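# Mount the small gear between tester centres, meshing big gear

## Task

Set the small gear between the gear tester's two centres so that its teeth engage the large gear carried on the slide, then release it and withdraw the grippers from it.

## Robot and tools

Robot: two arms, left_arm and right_arm, each ending in a two-finger parallel gripper. The fingers extend along the gripper's +z axis and close along its y axis. end_effector_position is the point midway between the finger pads, roughly 5 mm short of the tips.

Frames: the scene frame has its origin at table-top height, halfway between the nominal arm bases; +z is up, +x points out over the table, and left_arm sits on the +y side (arm names do not match image sides). Actual bases: left_arm at (+0.013, +0.289, 0) m, quat_wxyz (+1.000, 0, 0, -0.016); right_arm at (+0.034, -0.328, 0) m, quat_wxyz (+1.000, 0, 0, -0.002). Each arm's reported hand pose, targets, velocities and wrist-camera pose are in that arm's own base frame; fixed cameras and the table use the scene frame. Reported positions may be off by a few centimetres, more at long reach.

execute_actions(actions, cameras): actions is a list of actions; each action is a list of at most 15 rows, one row per 1/30 s step; if fewer rows are given, the last is held for the remaining steps. Every row is one flat list of 14 numbers in [-1, 1] covering both arms: left dx, dy, dz, rx, ry, rz, opening, then right dx, dy, dz, rx, ry, rz, opening. The six pose numbers are offsets, not poses: measured from that arm's Hand target as it stood when the action began (every row counts from that same start, not from the row before), along the arm's own base axes, with rotation about the Hand target position. Scale: 1.0 = 0.6 m or 180 degrees; rx, ry, rz form one rotation vector. Repeating an offset in a new action moves further. Sending six zeros re-requests the current Hand target. Opening is absolute: +1 fully open (0.070 m), -1 closed; a full close needs about 1.0 s or more. Images come back only for an empty actions list or when cameras names them. An empty list also reports the scene number.

move(target, speed, blend, opening_speed, grip_force, blocking, cameras): straight-line paths toward target, which is one 14-number row laid out as above, or a list of up to 15 such rows; every row is an offset from the same starting Hand targets, not from the previous row. speed: m/s top speed, 0.002 to 2.2, default 0.25 (turning up to twice that in rad/s); one value or one per target. blend: corner rounding radius in m, 0 means stop at each target. opening_speed: rate of opening change per second on the -1..+1 scale, at least 0.2. grip_force: newtons per finger pad, 5 to 20, one value or one per arm; it persists. blocking=false returns after about 0.5 s while motion continues. Paths are capped at 10 s and do not avoid obstacles. The result adds a "move:" line giving the ending (done, off_target, moving, held, fault) and any limits: limits=paced means the sent pose was clipped, limits=held means steps were withheld. done means at rest within 3 mm and 2 degrees of the target; neither done nor off_target tells you about contact.

wait(seconds): 0 to 10 s, arms hold their last command. stop(): brakes a running move. zoom_image(camera, region): camera is one of cam_head_left, cam_head_right, cam_high, cam_low, cam_left_wrist, cam_right_wrist, and must be in the latest images; region [x0, y0, x1, y1] in pixels from the top-left, at most 504 by 504. finished_scene(scene): ends the current scene, given its number; call nothing after it in that reply.

Results: each gripper's end_effector_position (m) and end_effector_quat_wxyz in its base frame; Hand target (last commanded pose after clipping, from which the next offsets count); grip_measured (measured opening, same scale as the command); joint positions (last value is the finger opening in m) and joint torques (total drive output, including gravity; noisy). Tool commands shows current gripper commands; to leave a gripper unchanged, resend its present value, since 0 is a real command (half open).

Control notes: each step the commanded orientation is clipped to within 32 degrees of the measured one, and one action may fall short. A gripper can rest short of its Hand target; resend the gap as an offset. To stop pressing on something, command back past the gripper. To grip, command roughly 0.05 below grip_measured at first contact for full force; less for a lighter grip.

Cameras: cam_head_left and cam_head_right (504x504) sit on a shared bar on a stand behind the arms; cam_left_wrist and cam_right_wrist (896x504) ride on the hands. Calibrations are given per camera and may be off slightly.

Avoid: dropping the gear, releasing it while it moves, striking the tester or table hard, pressing hard, or letting anything leave the table. Keep the arms from touching each other (a clearance check helps but is not complete) and never close one gripper on the other's fingers. Do not route paths near an arm's own base. Fast moves overshoot, especially with the arm nearly straight. Contact torque at a joint's limit (waist, shoulder, elbow 20.9 N m; wrist joints 7.28 N m, though those motors give only about 4 N m) stops that arm for 10 s. Holding loads or stretching heats motors: MOTOR HOT appears at 65 °C, and at 80 °C the arm goes limp. Loose parts may be nudged occasionally. Joint ranges (rad): waist ±2.618, shoulder 0 to 3.140, elbow -2.967 to 0, forearm roll ±1.745, wrist pitch ±1.220, wrist roll ±2.094.

Each tool is called after "Call:" as name(argument=value, ...) on one line, values as JSON.

## Session

Call:
execute_actions(actions=[])

Scene clock: 0.00 s.
left_arm: end_effector_position=(+0.4523, -0.3033, +0.1925) grip_measured=+0.98 end_effector_quat_wxyz=(+0.463, +0.538, +0.704, -0.037) | right_arm: end_effector_position=(+0.3339, +0.0602, +0.1729) grip_measured=+1.00 end_effector_quat_wxyz=(+0.298, +0.172, +0.923, +0.172)
Joint positions: left_arm=[-0.52 1.874 -1.45 -0.565 0.328 1.236 0.069] | right_arm=[0.063 1.278 -0.853 0.329 0.575 0.216 0.07]
Joint torques (N m): no reading
Hand target: left_arm +0.4523, -0.3033, +0.1925; +0.463, +0.538, +0.704, -0.037 | right_arm +0.3339, +0.0602, +0.1729; +0.298, +0.172, +0.923, +0.172
Tool commands: left_gripper/opening=+1.0 right_gripper/opening=+1.0
camera_calibration:
cam_left_wrist: T_world_to_cam=[[-0.810869, -0.385861, -0.440003, 0.332109], [-0.319175, 0.921771, -0.220149, 0.464087], [0.490529, -0.0380743, -0.870593, 0.0604172], [0, 0, 0, 1]] pos_world=[0.387785, -0.297334, 0.300896]
cam_right_wrist: T_world_to_cam=[[-0.216909, -0.874638, -0.433542, 0.201647], [-0.974877, 0.217123, 0.0497199, 0.301968], [0.0506453, 0.433435, -0.899761, 0.234863], [0, 0, 0, 1]] pos_world=[0.326226, 0.00900589, 0.283729]

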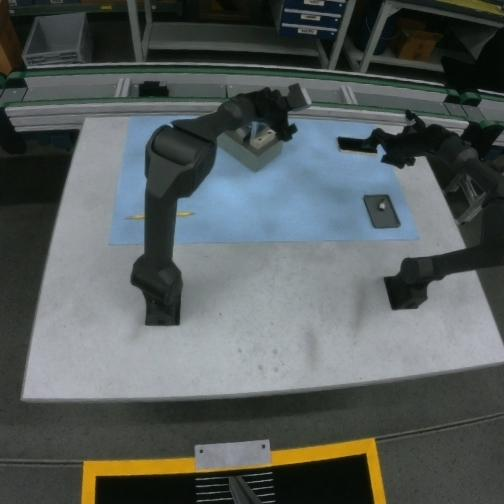

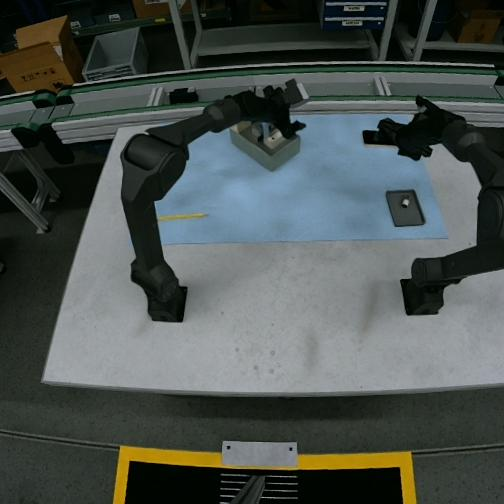

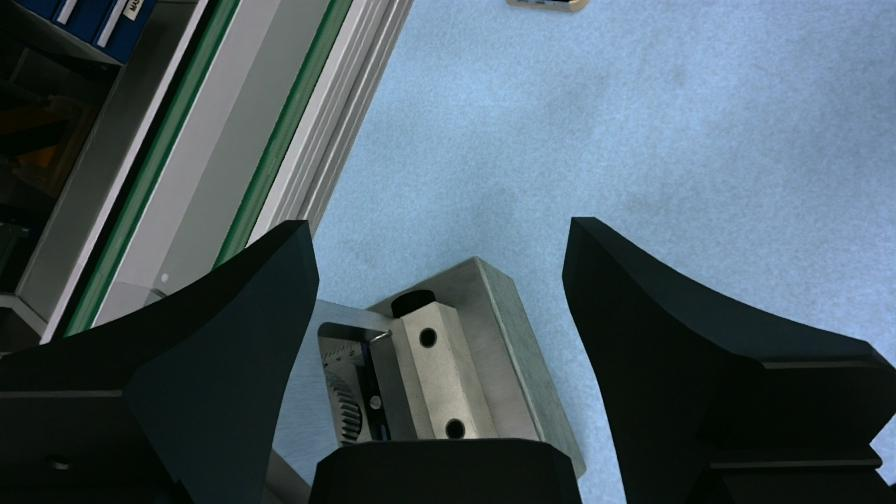

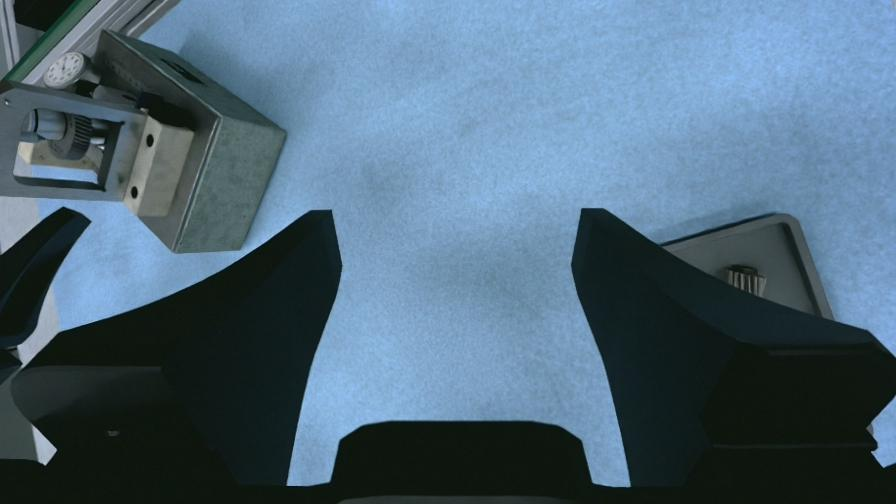

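Call:
zoom_image(camera="cam_right_wrist", region=[0, 20, 300, 260])

Call:
zoom_image(camera="cam_right_wrist", region=[640, 200, 860, 360])

Call:
zoom_image(camera="cam_head_right", region=[220, 70, 460, 240])

Call:
zoom_image(camera="cam_left_wrist", region=[250, 240, 600, 480])

Scaled by 1.680 from the camera's 896x504 image, which has a finer 1280x720 frame.

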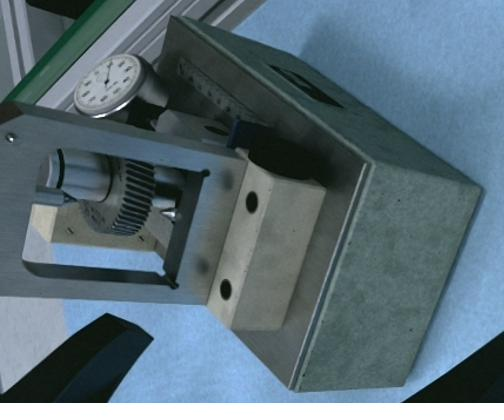

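Scaled by 2.291 from the camera's 896x504 image, which has a finer 1280x720 frame.

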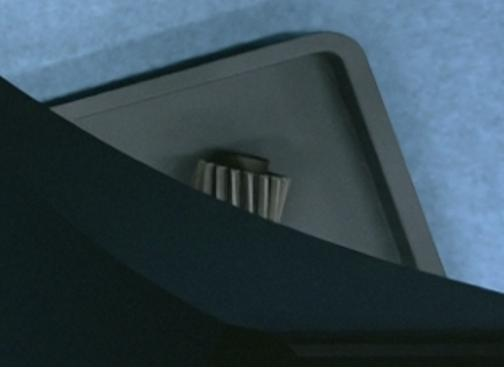

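Scaled by 2.100 from the camera's 504x504 image, which has a finer 720x720 frame.

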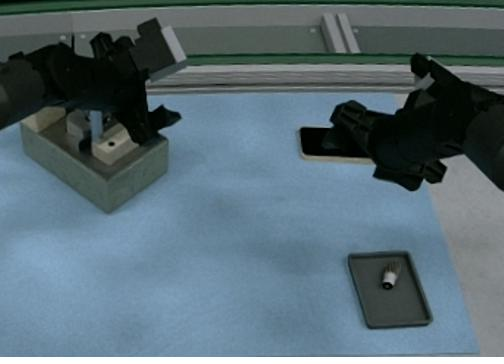

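Scaled by 1.440 from the camera's 896x504 image, which has a finer 1280x720 frame.

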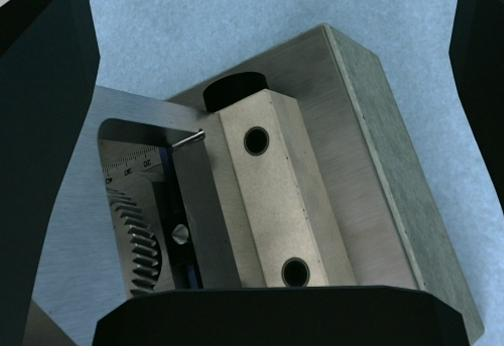

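Call:
move(target=[[0,0,0.15,0,0,0,1,-0.14,-0.1,0.0,-0.144,-0.05,0.06,1],[-0.253,0.338,0.1,-0.2547,-0.0366,0.0914,1,-0.14,-0.1,0.0,-0.144,-0.05,0.06,1]], speed=0.35, blend=0.03, cameras=["all"])

Scene clock: 39.67 s.
left_arm: end_effector_position=(+0.3001, -0.1004, +0.2522) grip_measured=+0.98 end_effector_quat_wxyz=(+0.610, +0.255, +0.716, -0.224) | right_arm: end_effector_position=(+0.2498, +0.0004, +0.1730) grip_measured=+1.00 end_effector_quat_wxyz=(+0.382, +0.000, +0.924, +0.001)
Joint positions: left_arm=[0.293 1.112 -0.5 -1.737 0.988 2.088 0.069] | right_arm=[0 0.853 -0.554 0.002 0.574 -0.001 0.07]
Joint torques (N m): left_arm=[0.38 -1.64 -3.19 -1.04 0.73 0.04] | right_arm=[0.17 -0.73 -4.32 0 -0.91 -0.07]
Hand target: left_arm +0.3005, -0.1005, +0.2525; +0.674, +0.214, +0.675, -0.212 | right_arm +0.2499, +0.0002, +0.1729; +0.382, +0.000, +0.924, +0.001
Off the commanded pose: left_arm 0.001 m, 10 deg | right_arm 0.000 m, 0 deg.
joint sent to its limit (left arm) — joint 4 (forearm roll), lower limit; joint 6 (wrist roll), upper limit. The joint targets are off in orientation, not in position.
move: off_target (left_arm)
camera_calibration:
cam_left_wrist: T_world_to_cam=[[-0.665334, -0.746531, -0.00471526, 0.123618], [-0.518009, 0.466197, -0.717165, 0.380949], [0.537585, -0.474712, -0.696887, 0.0929918], [0, 0, 0, 1]] pos_world=[0.229591, -0.0411686, 0.338591]
cam_right_wrist: T_world_to_cam=[[0.000323883, -0.999844, -0.0176637, 0.00493368], [-0.987239, 0.00249311, -0.159224, 0.272272], [0.159243, 0.0174898, -0.987085, 0.253237], [0, 0, 0, 1]] pos_world=[0.22847, -0.000174975, 0.293406]

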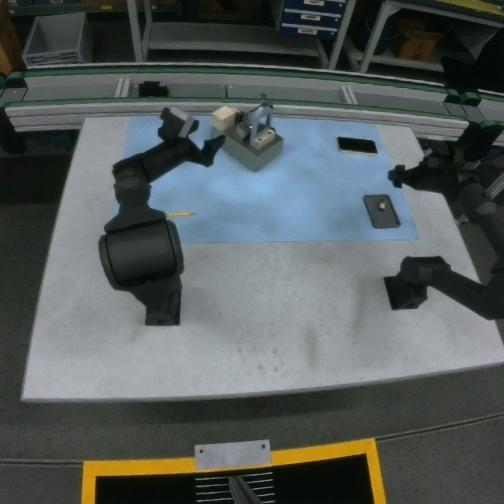

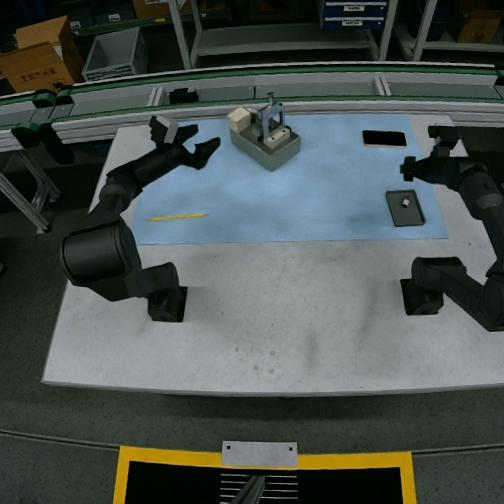

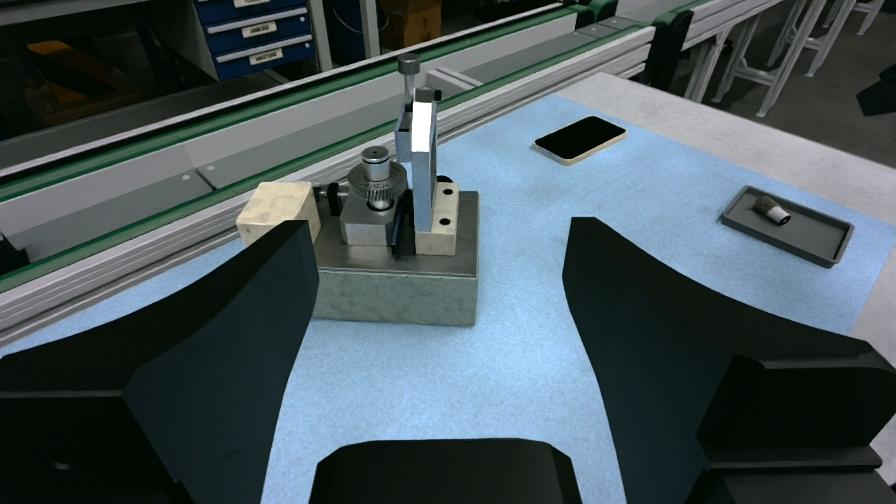

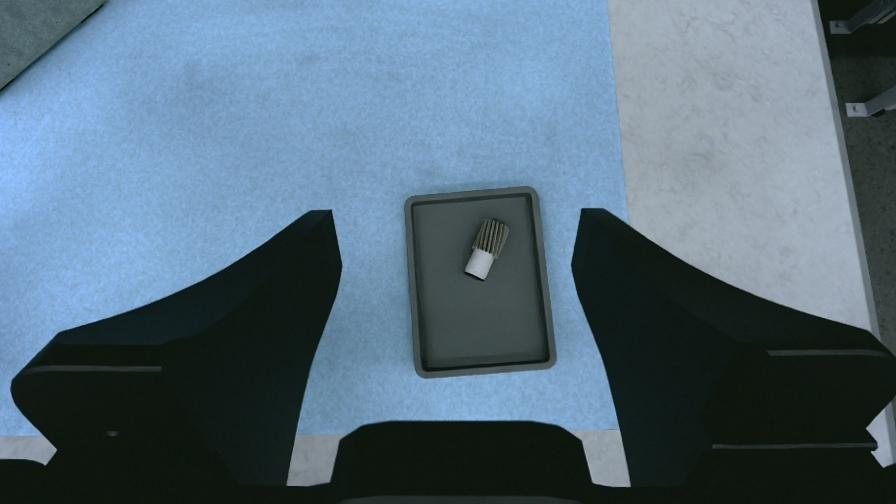

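Call:
zoom_image(camera="cam_left_wrist", region=[230, 40, 490, 340])

Call:
zoom_image(camera="cam_right_wrist", region=[440, 200, 540, 300])

Call:
zoom_image(camera="cam_head_right", region=[215, 80, 315, 180])

Call:
zoom_image(camera="cam_left_wrist", region=[320, 130, 480, 260])

Scaled by 1.680 from the camera's 896x504 image, which has a finer 1280x720 frame.

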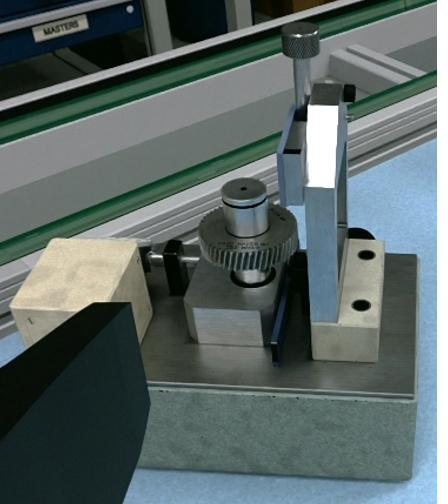

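Scaled by 5.040 from the camera's 896x504 image, which has a finer 1280x720 frame.

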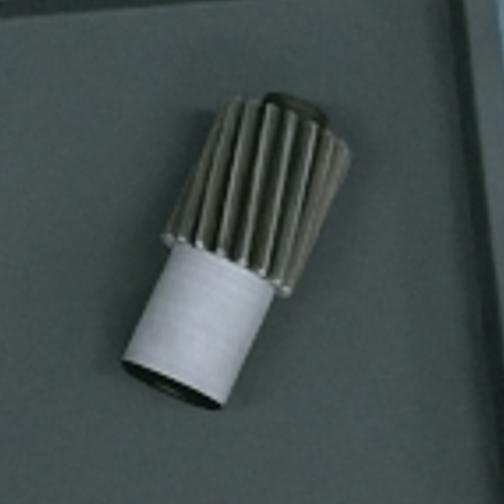

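Scaled by 5.040 from the camera's 504x504 image, which has a finer 720x720 frame.

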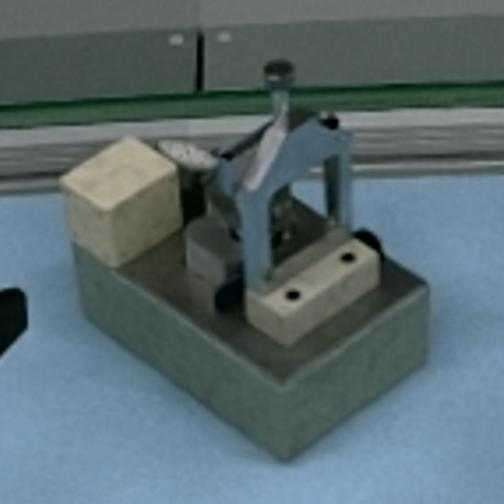

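Scaled by 3.150 from the camera's 896x504 image, which has a finer 1280x720 frame.

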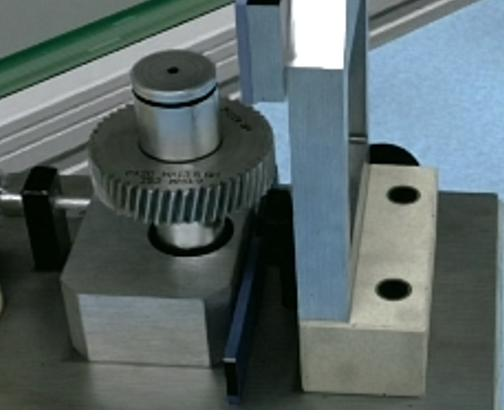

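Call:
move(target=[0,0,0,0,0,0,1,0.06,0.347,-0.055,0.0872,-0.2397,0.2103,1], speed=0.35, cameras=["cam_left_wrist","cam_right_wrist"])

Call:
zoom_image(camera="cam_right_wrist", region=[300, 40, 600, 300])

Scene clock: 83.60 s.
left_arm: end_effector_position=(+0.3002, -0.1004, +0.2526) grip_measured=+0.98 end_effector_quat_wxyz=(+0.610, +0.255, +0.716, -0.223) | right_arm: end_effector_position=(+0.2860, +0.2088, +0.1405) grip_measured=+1.00 end_effector_quat_wxyz=(+0.628, -0.254, +0.699, +0.228)
Joint positions: left_arm=[0.293 1.112 -0.501 -1.737 0.988 2.088 0.069] | right_arm=[0.522 1.627 -0.207 -0.185 -1.23 0.044 0.07]
Joint torques (N m): left_arm=[0.26 -2.12 -3.23 -1.03 0.75 -0.15] | right_arm=[-0.41 -3.65 -1.87 0.01 -1.14 0.17]
Hand target: left_arm +0.3005, -0.1005, +0.2525; +0.674, +0.214, +0.675, -0.212 | right_arm +0.2859, +0.2084, +0.1399; +0.664, -0.242, +0.665, +0.242
Off the commanded pose: left_arm 0.000 m, 10 deg | right_arm 0.001 m, 6 deg.
joint sent to its limit (left arm) — joint 4 (forearm roll), lower limit; joint 6 (wrist roll), upper limit. The joint targets are off in orientation, not in position.
joint sent to its limit (right arm) — joint 5 (wrist pitch), lower limit. The joint targets are off in orientation, not in position.
move: off_target (left_arm, right_arm)
camera_calibration:
cam_left_wrist: T_world_to_cam=[[-0.665345, -0.746516, -0.00544508, 0.123868], [-0.517448, 0.466416, -0.717428, 0.38106], [0.538112, -0.47452, -0.696611, 0.0929236], [0, 0, 0, 1]] pos_world=[0.22959, -0.0411687, 0.338789]
cam_right_wrist: T_world_to_cam=[[0.649495, -0.760263, -0.0125204, -0.0236532], [-0.514286, -0.427109, -0.743699, 0.338828], [0.560059, 0.489467, -0.668398, -0.0462351], [0, 0, 0, 1]] pos_world=[0.215512, 0.149364, 0.220787]
Images, in order (width x height): cam_left_wrist 896x504, cam_right_wrist 896x504.

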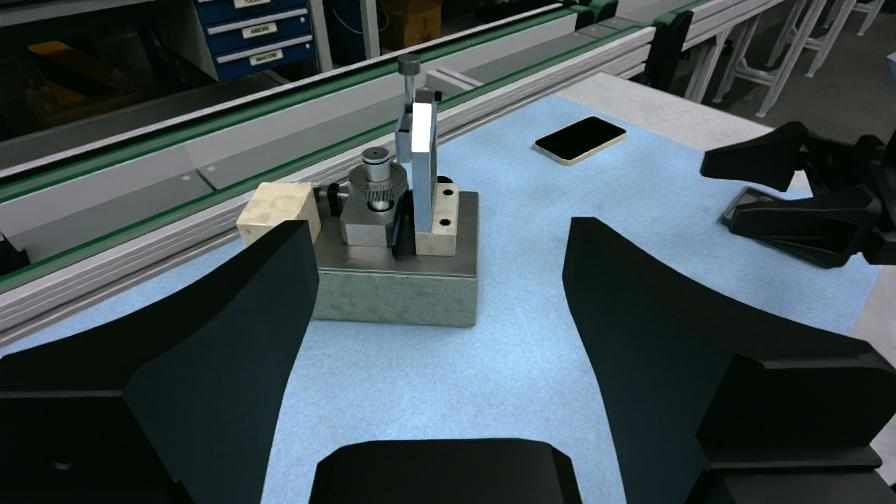

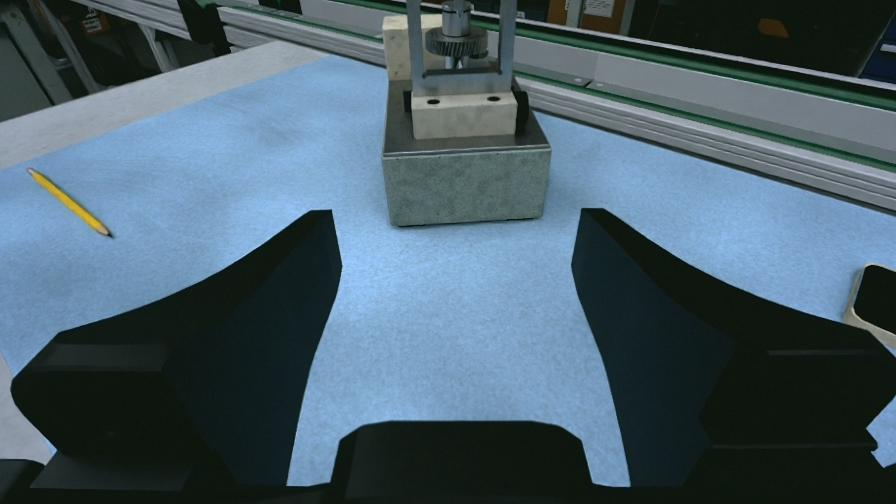

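Scaled by 1.680 from the camera's 896x504 image, which has a finer 1280x720 frame.

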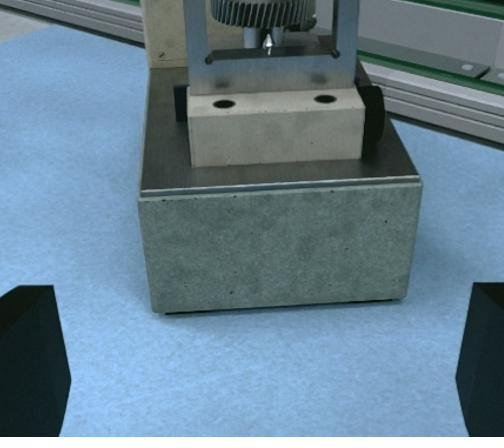

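Call:
move(target=[0,0,0,0,0,0,1,0.03,0.02,0.13,0,0,0,1], speed=0.35, cameras=["cam_right_wrist"])

Call:
zoom_image(camera="cam_right_wrist", region=[360, 0, 560, 200])

Scene clock: 90.27 s.
left_arm: end_effector_position=(+0.3002, -0.1004, +0.2526) grip_measured=+0.98 end_effector_quat_wxyz=(+0.610, +0.255, +0.716, -0.223) | right_arm: end_effector_position=(+0.3042, +0.2203, +0.2184) grip_measured=+1.00 end_effector_quat_wxyz=(+0.664, -0.241, +0.664, +0.242)
Joint positions: left_arm=[0.293 1.112 -0.501 -1.737 0.988 2.088 0.069] | right_arm=[0.525 1.398 -0.371 -0.213 -0.951 0.126 0.07]
Joint torques (N m): left_arm=[0.09 -2.16 -3.14 -1.03 0.62 -0.15] | right_arm=[0.81 -2.58 -2.8 0.15 -1.44 0.02]
Hand target: left_arm +0.3005, -0.1005, +0.2525; +0.674, +0.214, +0.675, -0.212 | right_arm +0.3039, +0.2204, +0.2179; +0.664, -0.242, +0.665, +0.242
Off the commanded pose: left_arm 0.000 m, 10 deg | right_arm 0.001 m, 0 deg.
joint sent to its limit (left arm) — joint 4 (forearm roll), lower limit; joint 6 (wrist roll), upper limit. The joint targets are off in orientation, not in position.
move: off_target (left_arm)
camera_calibration:
cam_right_wrist: T_world_to_cam=[[0.651147, -0.758852, -0.0122751, -0.0266185], [-0.450261, -0.373234, -0.811148, 0.394469], [0.61096, 0.533704, -0.584712, -0.0534677], [0, 0, 0, 1]] pos_world=[0.227613, 0.155566, 0.288383]
Images, in order (width x height): cam_right_wrist 896x504.

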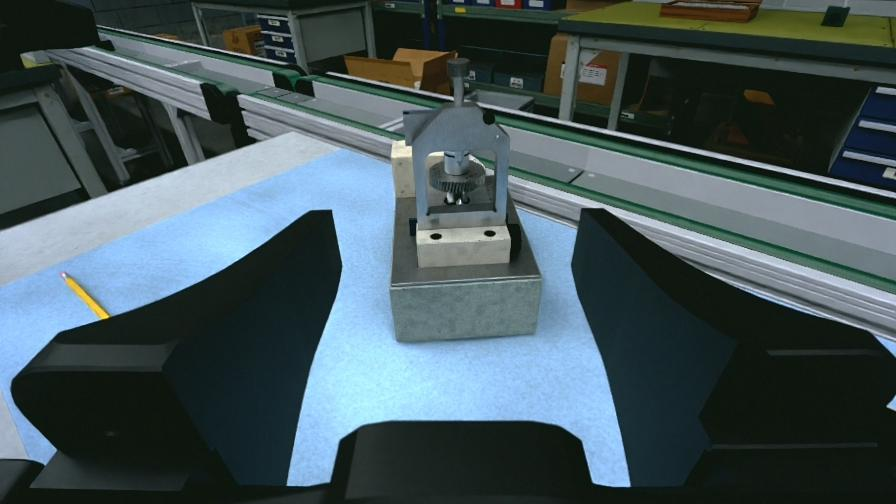

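Scaled by 2.520 from the camera's 896x504 image, which has a finer 1280x720 frame.

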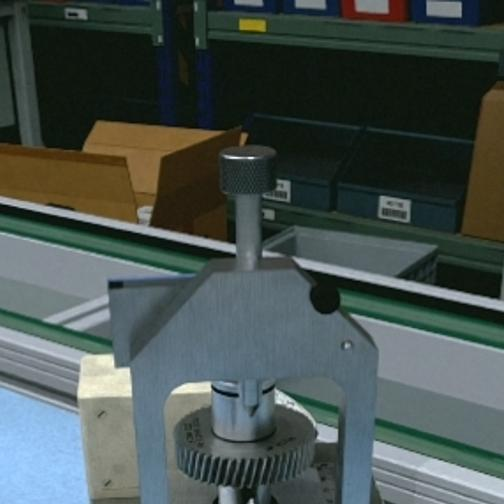

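Call:
move(target=[0,0,0,0,0,0,1,0.1,0.083,0.04,0,0,0,1], speed=0.25, cameras=["all"])

Call:
zoom_image(camera="cam_right_wrist", region=[340, 60, 580, 300])

Call:
zoom_image(camera="cam_right_wrist", region=[420, 140, 520, 240])

Scene clock: 99.17 s.
left_arm: end_effector_position=(+0.3002, -0.1004, +0.2526) grip_measured=+0.98 end_effector_quat_wxyz=(+0.610, +0.255, +0.716, -0.223) | right_arm: end_effector_position=(+0.3641, +0.2704, +0.2418) grip_measured=+1.00 end_effector_quat_wxyz=(+0.664, -0.242, +0.665, +0.242)
Joint positions: left_arm=[0.293 1.112 -0.501 -1.737 0.988 2.088 0.069] | right_arm=[0.582 1.578 -0.699 -0.164 -0.798 0.116 0.07]
Joint torques (N m): left_arm=[-0.09 -2.16 -3.2 -1.03 0.63 -0.15] | right_arm=[0.62 -4.58 -3.26 0.22 -1.35 -0.07]
Hand target: left_arm +0.3005, -0.1005, +0.2525; +0.674, +0.214, +0.675, -0.212 | right_arm +0.3639, +0.2702, +0.2419; +0.664, -0.242, +0.665, +0.242
Off the commanded pose: left_arm 0.000 m, 10 deg | right_arm 0.000 m, 0 deg.
joint sent to its limit (left arm) — joint 4 (forearm roll), lower limit; joint 6 (wrist roll), upper limit. The joint targets are off in orientation, not in position.
move: off_target (left_arm)
camera_calibration:
cam_left_wrist: T_world_to_cam=[[-0.665345, -0.746516, -0.00544508, 0.123868], [-0.517448, 0.466416, -0.717428, 0.38106], [0.538112, -0.47452, -0.696611, 0.0929236], [0, 0, 0, 1]] pos_world=[0.22959, -0.0411687, 0.338789]
cam_right_wrist: T_world_to_cam=[[0.651752, -0.758329, -0.0124978, -0.0276574], [-0.450849, -0.374129, -0.810409, 0.459414], [0.609881, 0.53382, -0.585731, -0.102581], [0, 0, 0, 1]] pos_world=[0.287714, 0.205666, 0.311883]

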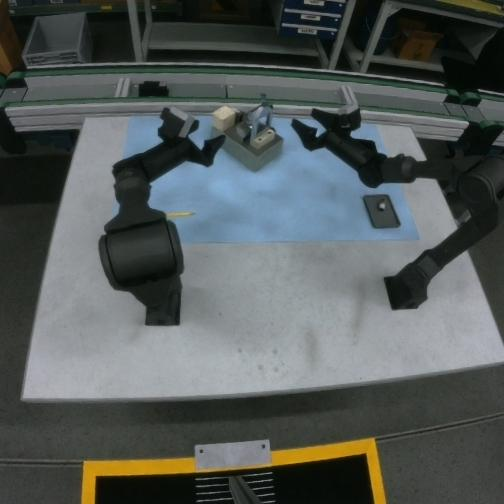

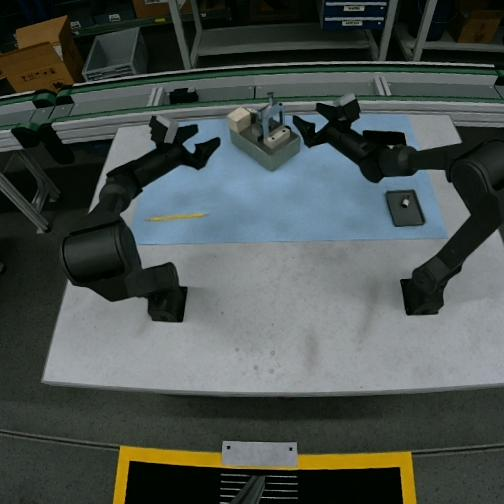

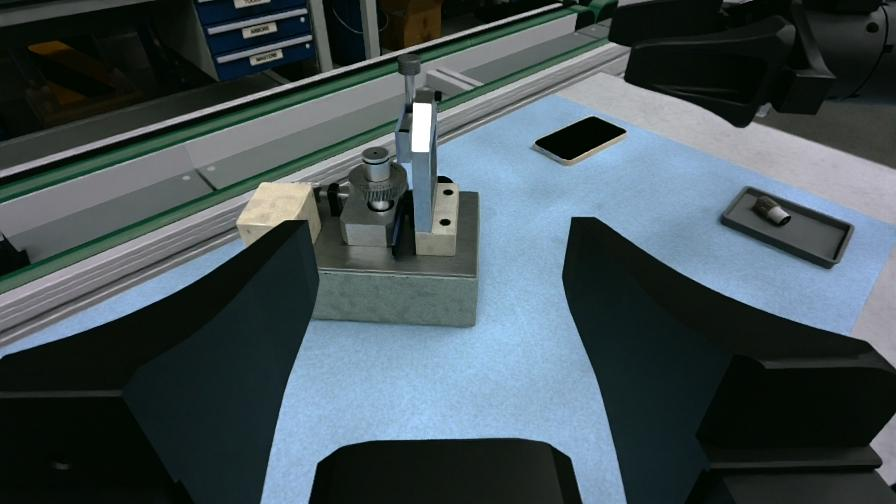

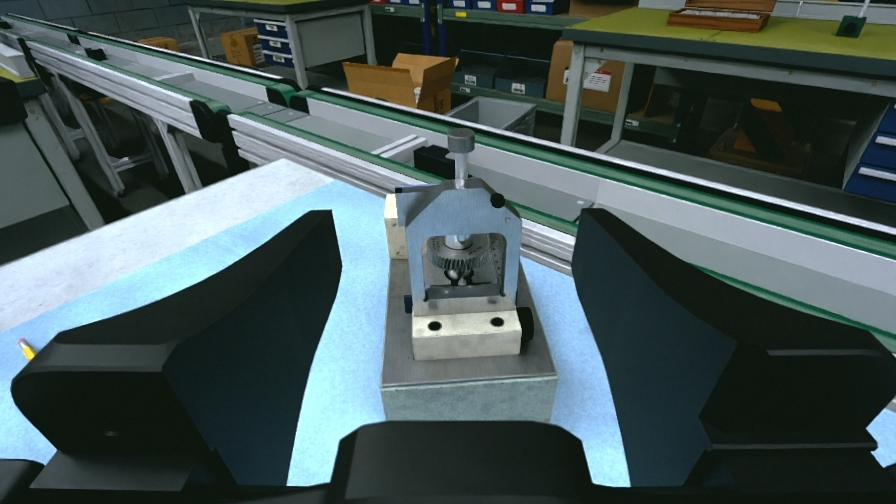

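Scaled by 2.100 from the camera's 896x504 image, which has a finer 1280x720 frame.

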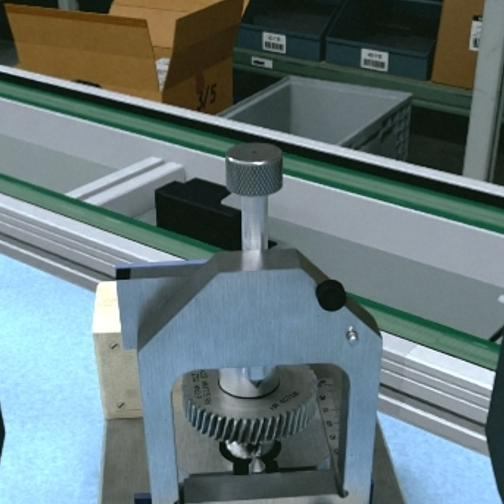

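Scaled by 5.040 from the camera's 896x504 image, which has a finer 1280x720 frame.

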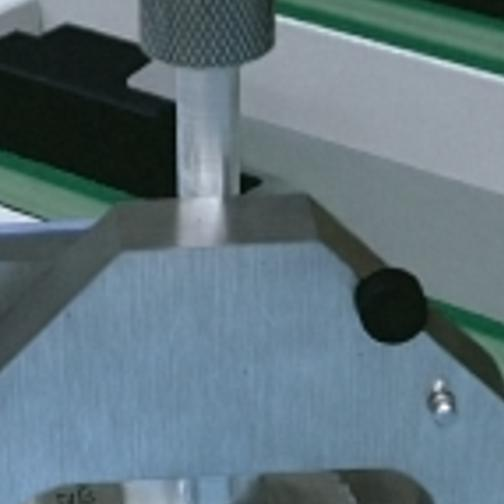

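Call:
move(target=[0.196,-0.1775,-0.071,0,0,0.05,1,-0.1357,-0.489,-0.187,-0.0774,0.5152,-0.2724,1], speed=0.3, cameras=["cam_left_wrist","cam_right_wrist"])

Call:
zoom_image(camera="cam_left_wrist", region=[300, 60, 700, 460])

Scene clock: 183.37 s.
left_arm: end_effector_position=(+0.4183, -0.2067, +0.2096) grip_measured=+0.98 end_effector_quat_wxyz=(+0.507, +0.227, +0.818, -0.153) | right_arm: end_effector_position=(+0.2824, -0.0235, +0.1293) grip_measured=+1.00 end_effector_quat_wxyz=(+0.024, +0.199, +0.980, +0.002)
Joint positions: left_arm=[-0.382 1.567 -0.991 -1.737 0.165 1.797 0.069] | right_arm=[-0.082 1.531 -1.132 -0.001 1.211 0.32 0.07]
Joint torques (N m): left_arm=[-0.65 -5.42 -3.43 -0.28 0.3 -0.13] | right_arm=[0.99 -4.39 -3.1 0.18 0.01 0]
Hand target: left_arm +0.4181, -0.2070, +0.2099; +0.688, +0.160, +0.690, -0.158 | right_arm +0.2825, -0.0232, +0.1297; +0.000, +0.200, +0.980, +0.000
Off the commanded pose: left_arm 0.000 m, 27 deg | right_arm 0.000 m, 3 deg.
joint sent to its limit (left arm) — joint 4 (forearm roll), lower limit. The joint targets are off in orientation, not in position.
joint sent to its limit (right arm) — joint 5 (wrist pitch), upper limit. The joint targets are off in orientation, not in position.
move: off_target (left_arm, right_arm)
camera_calibration:
cam_left_wrist: T_world_to_cam=[[-0.55759, -0.829938, 0.0172032, 0.0557957], [-0.732445, 0.482126, -0.480707, 0.504541], [0.390663, -0.280638, -0.876713, 0.0885169], [0, 0, 0, 1]] pos_world=[0.366079, -0.172104, 0.31918]
cam_right_wrist: T_world_to_cam=[[-0.400432, -0.915961, -0.0258862, 0.0965387], [-0.772672, 0.322334, 0.546881, 0.153161], [-0.492578, 0.23899, -0.83681, 0.375209], [0, 0, 0, 1]] pos_world=[0.34182, -0.0506148, 0.232716]
Images, in order (width x height): cam_left_wrist 896x504, cam_right_wrist 896x504.

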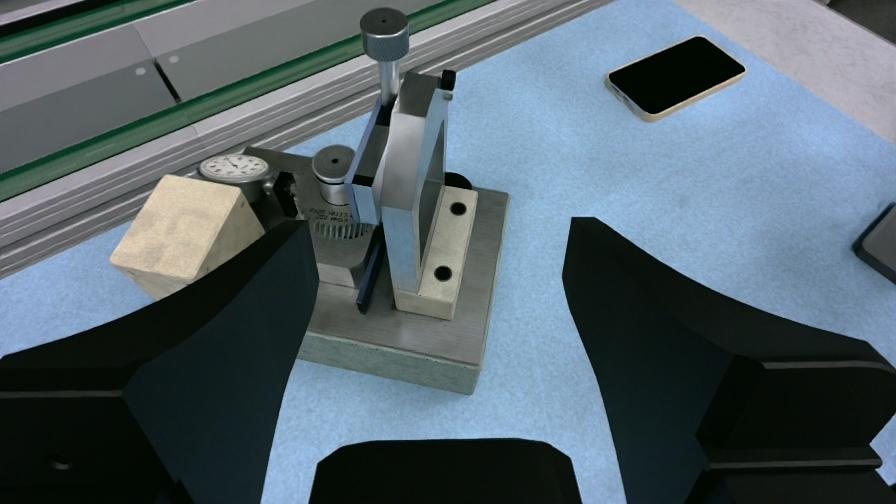

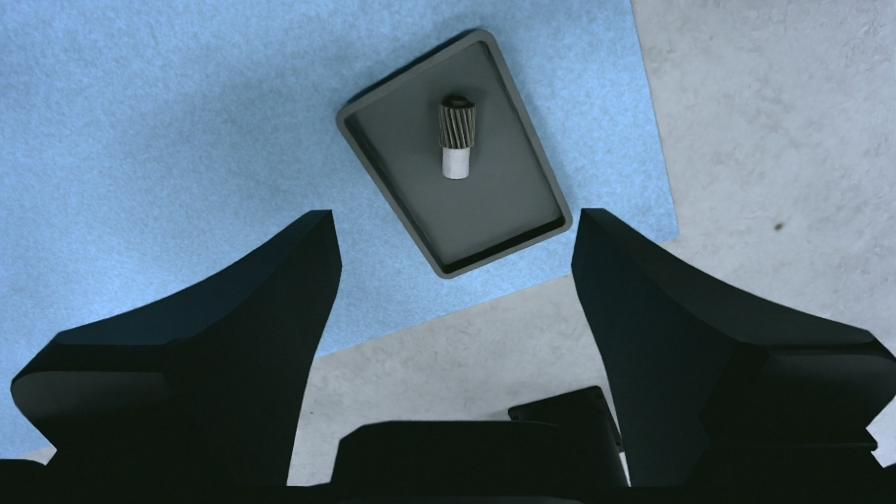

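Scaled by 1.260 from the camera's 896x504 image, which has a finer 1280x720 frame.

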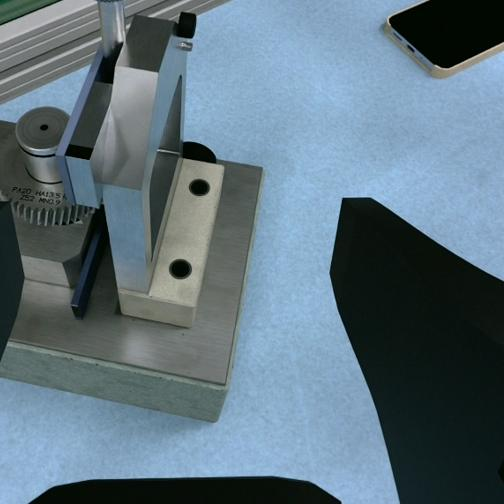

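Call:
move(target=[[-0.12,0.06,0.05,0.219,0.4495,0,1,0,0,-0.1,0,0,0,0.0],[0,0,0,0,0,0,1,0,0,-0.17,0,0,0,0.0]], speed=0.3, cameras=["cam_left_wrist","cam_right_wrist"])

Call:
zoom_image(camera="cam_left_wrist", region=[300, 0, 600, 300])

Scene clock: 197.23 s.
left_arm: end_effector_position=(+0.4182, -0.2071, +0.2095) grip_measured=+0.98 end_effector_quat_wxyz=(+0.688, +0.160, +0.690, -0.159) | right_arm: end_effector_position=(+0.2826, -0.0234, +0.0278) grip_measured=+0.00 end_effector_quat_wxyz=(+0.000, +0.199, +0.980, +0.000)
Joint positions: left_arm=[-0.464 1.707 -0.694 -0.012 -0.922 0.009 0.069] | right_arm=[-0.082 1.717 -0.918 -0.001 0.859 0.32 0.035]
Joint torques (N m): left_arm=[-0.68 -5.47 -2.38 -0.27 -1.33 0.19] | right_arm=[0.83 -4.53 -2.86 0.03 -0.06 0.18]
Hand target: left_arm +0.4181, -0.2070, +0.2099; +0.688, +0.160, +0.690, -0.158 | right_arm +0.2825, -0.0232, +0.0277; +0.000, +0.200, +0.980, +0.000
Off the commanded pose: left_arm 0.000 m, 0 deg | right_arm 0.000 m, 0 deg.
move: done
camera_calibration:
cam_left_wrist: T_world_to_cam=[[-0.469246, -0.882824, -0.0207039, 0.0153631], [-0.504144, 0.287069, -0.814513, 0.43857], [0.725015, -0.371769, -0.579776, -0.132524], [0, 0, 0, 1]] pos_world=[0.324393, -0.161605, 0.280705]
cam_right_wrist: T_world_to_cam=[[-0.400928, -0.91605, -0.0104389, 0.0936958], [-0.745668, 0.319695, 0.584614, 0.200093], [-0.532199, 0.242172, -0.811244, 0.300928], [0, 0, 0, 1]] pos_world=[0.346921, -0.051015, 0.128127]
Images, in order (width x height): cam_left_wrist 896x504, cam_right_wrist 896x504.

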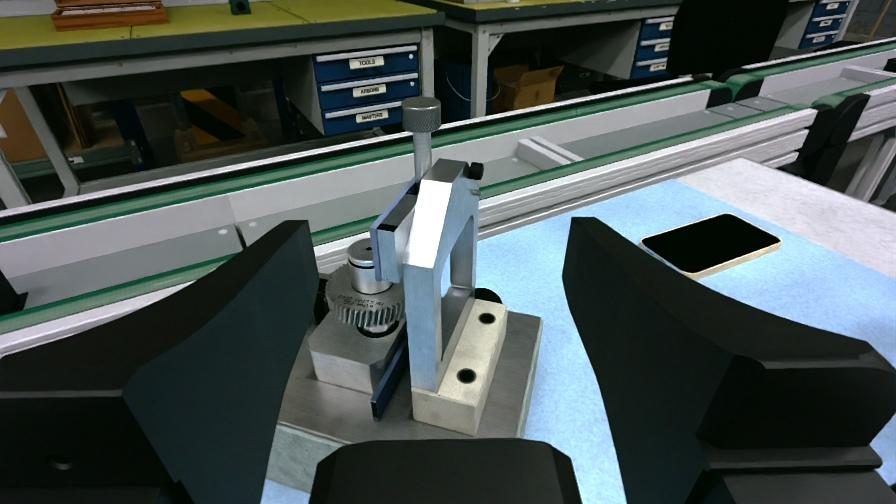

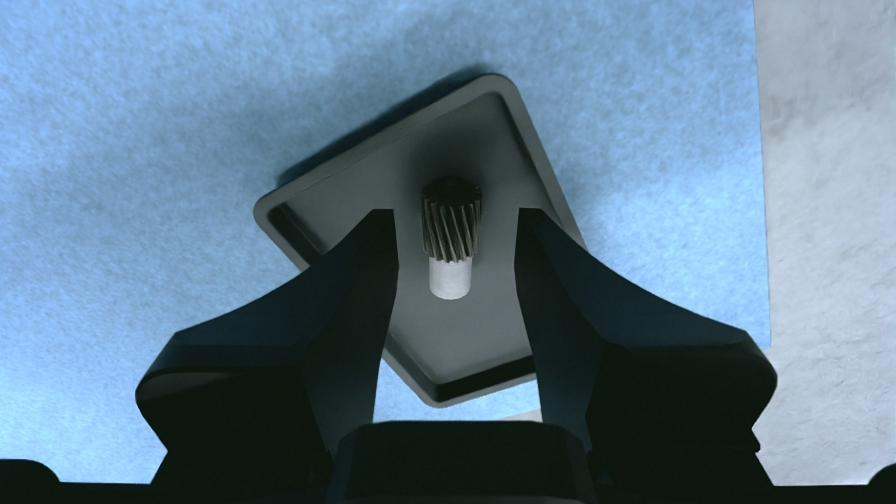

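Scaled by 1.680 from the camera's 896x504 image, which has a finer 1280x720 frame.

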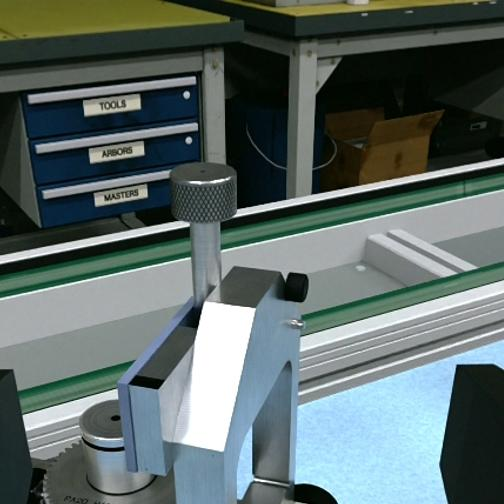

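Call:
move(target=[0.121,-0.05,0.01,0,0,0,1,0,0,-0.024,0,0,0,0.0], speed=0.12, cameras=["cam_left_wrist","cam_right_wrist"])

Scene clock: 206.37 s.
left_arm: end_effector_position=(+0.4910, -0.2373, +0.2155) grip_measured=+0.98 end_effector_quat_wxyz=(+0.688, +0.160, +0.690, -0.158) | right_arm: end_effector_position=(+0.2828, -0.0234, +0.0134) grip_measured=+0.00 end_effector_quat_wxyz=(+0.001, +0.199, +0.980, +0.000)
Joint positions: left_arm=[-0.447 1.907 -1.041 0.011 -0.776 -0.006 0.069] | right_arm=[-0.082 1.75 -0.893 -0.001 0.8 0.32 0.035]
Joint torques (N m): left_arm=[0.31 -7.16 -2.1 -0.1 -1.51 -0.14] | right_arm=[0.79 -4.65 -2.76 -0.01 0.01 0.18]
Hand target: left_arm +0.4907, -0.2370, +0.2159; +0.688, +0.160, +0.690, -0.158 | right_arm +0.2825, -0.0232, +0.0133; +0.000, +0.200, +0.980, +0.000
Off the commanded pose: left_arm 0.001 m, 0 deg | right_arm 0.000 m, 0 deg.
move: done
camera_calibration:
cam_left_wrist: T_world_to_cam=[[-0.468989, -0.882954, -0.0210095, 0.0229489], [-0.50394, 0.287056, -0.814643, 0.488863], [0.725323, -0.371471, -0.579582, -0.193117], [0, 0, 0, 1]] pos_world=[0.397193, -0.191806, 0.286804]
cam_right_wrist: T_world_to_cam=[[-0.400917, -0.916053, -0.0106397, 0.0936044], [-0.745971, 0.319694, 0.584229, 0.208734], [-0.531783, 0.242164, -0.811519, 0.289186], [0, 0, 0, 1]] pos_world=[0.347021, -0.051015, 0.113727]
Images, in order (width x height): cam_left_wrist 896x504, cam_right_wrist 896x504.

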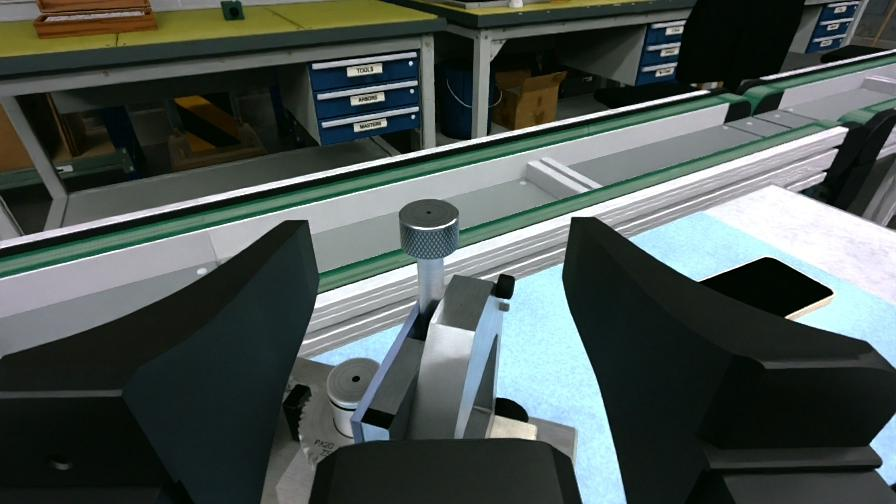

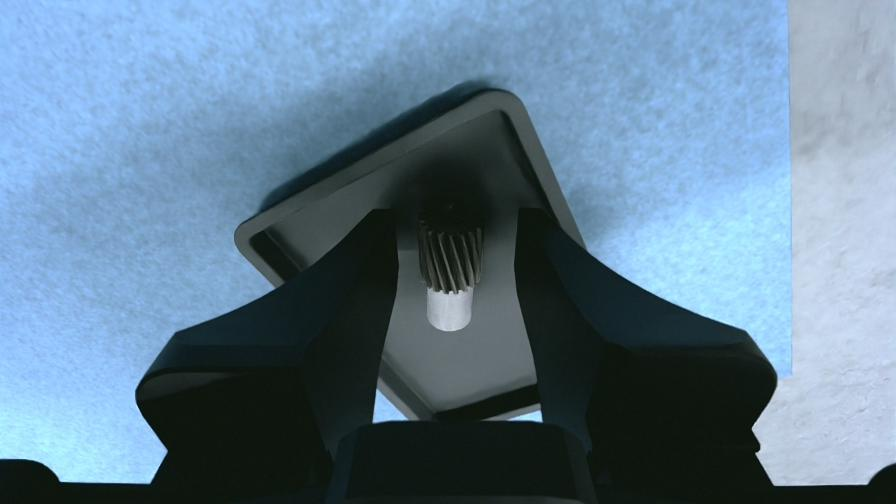

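Call:
move(target=[[0.002,0.004,0.004,0,0,0,1,0,0,0,0,0,0,0],[0.002,0.004,0.004,0,0,0,-0.7,0,0,0,0,0,0,-0.7]], speed=0.1, opening_speed=1.2, grip_force=[20, 10], cameras=["cam_left_wrist","cam_right_wrist"])

Scene clock: 215.67 s.
left_arm: end_effector_position=(+0.4919, -0.2347, +0.2180) grip_measured=-0.59 end_effector_quat_wxyz=(+0.688, +0.160, +0.690, -0.159) | right_arm: end_effector_position=(+0.2828, -0.0234, +0.0134) grip_measured=-0.48 end_effector_quat_wxyz=(+0.001, +0.199, +0.980, +0.000)
Joint positions: left_arm=[-0.439 1.901 -1.043 0.023 -0.768 -0.015 0.014] | right_arm=[-0.082 1.75 -0.893 -0.001 0.8 0.32 0.018]
Joint torques (N m): left_arm=[0.01 -6.46 -3.07 -0.12 -1.28 -0.12] | right_arm=[0.72 -4.89 -3.19 0.15 0.02 0.13]
Hand target: left_arm +0.4919, -0.2346, +0.2183; +0.688, +0.160, +0.690, -0.158 | right_arm +0.2825, -0.0232, +0.0133; +0.000, +0.200, +0.980, +0.000
Off the commanded pose: left_arm 0.000 m, 0 deg | right_arm 0.000 m, 0 deg.
grip_force (N): 20, 10
move: done
camera_calibration:
cam_left_wrist: T_world_to_cam=[[-0.468793, -0.883063, -0.0207897, 0.025554], [-0.503658, 0.286565, -0.81499, 0.490419], [0.725646, -0.371591, -0.579101, -0.191704], [0, 0, 0, 1]] pos_world=[0.398092, -0.189206, 0.289202]
cam_right_wrist: T_world_to_cam=[[-0.400917, -0.916053, -0.0106397, 0.0936044], [-0.745971, 0.319694, 0.584229, 0.208734], [-0.531783, 0.242164, -0.811519, 0.289186], [0, 0, 0, 1]] pos_world=[0.347021, -0.051015, 0.113727]
Images, in order (width x height): cam_left_wrist 896x504, cam_right_wrist 896x504.

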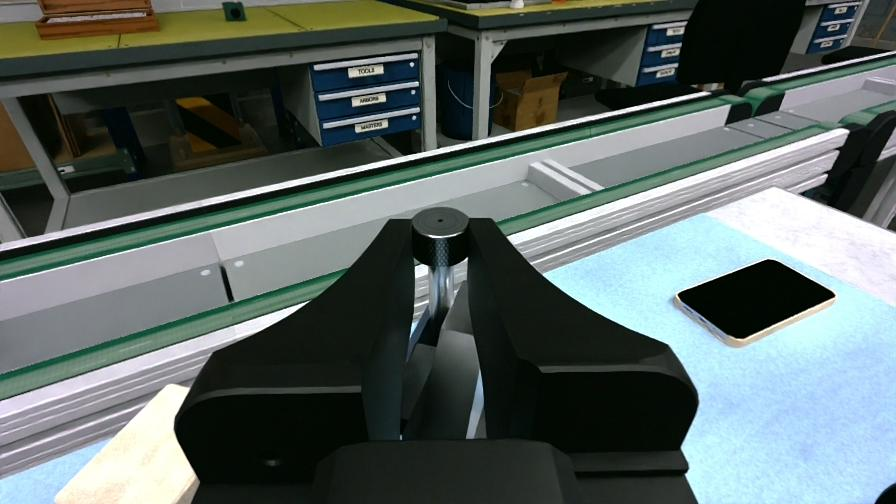

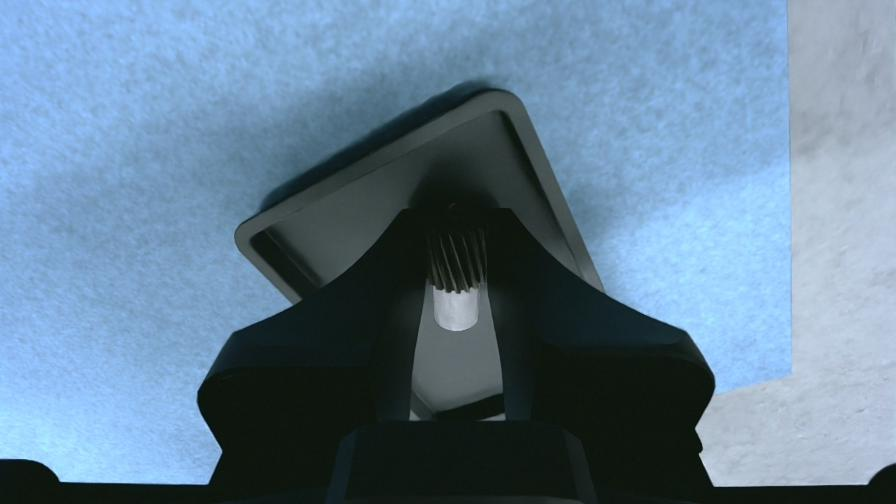

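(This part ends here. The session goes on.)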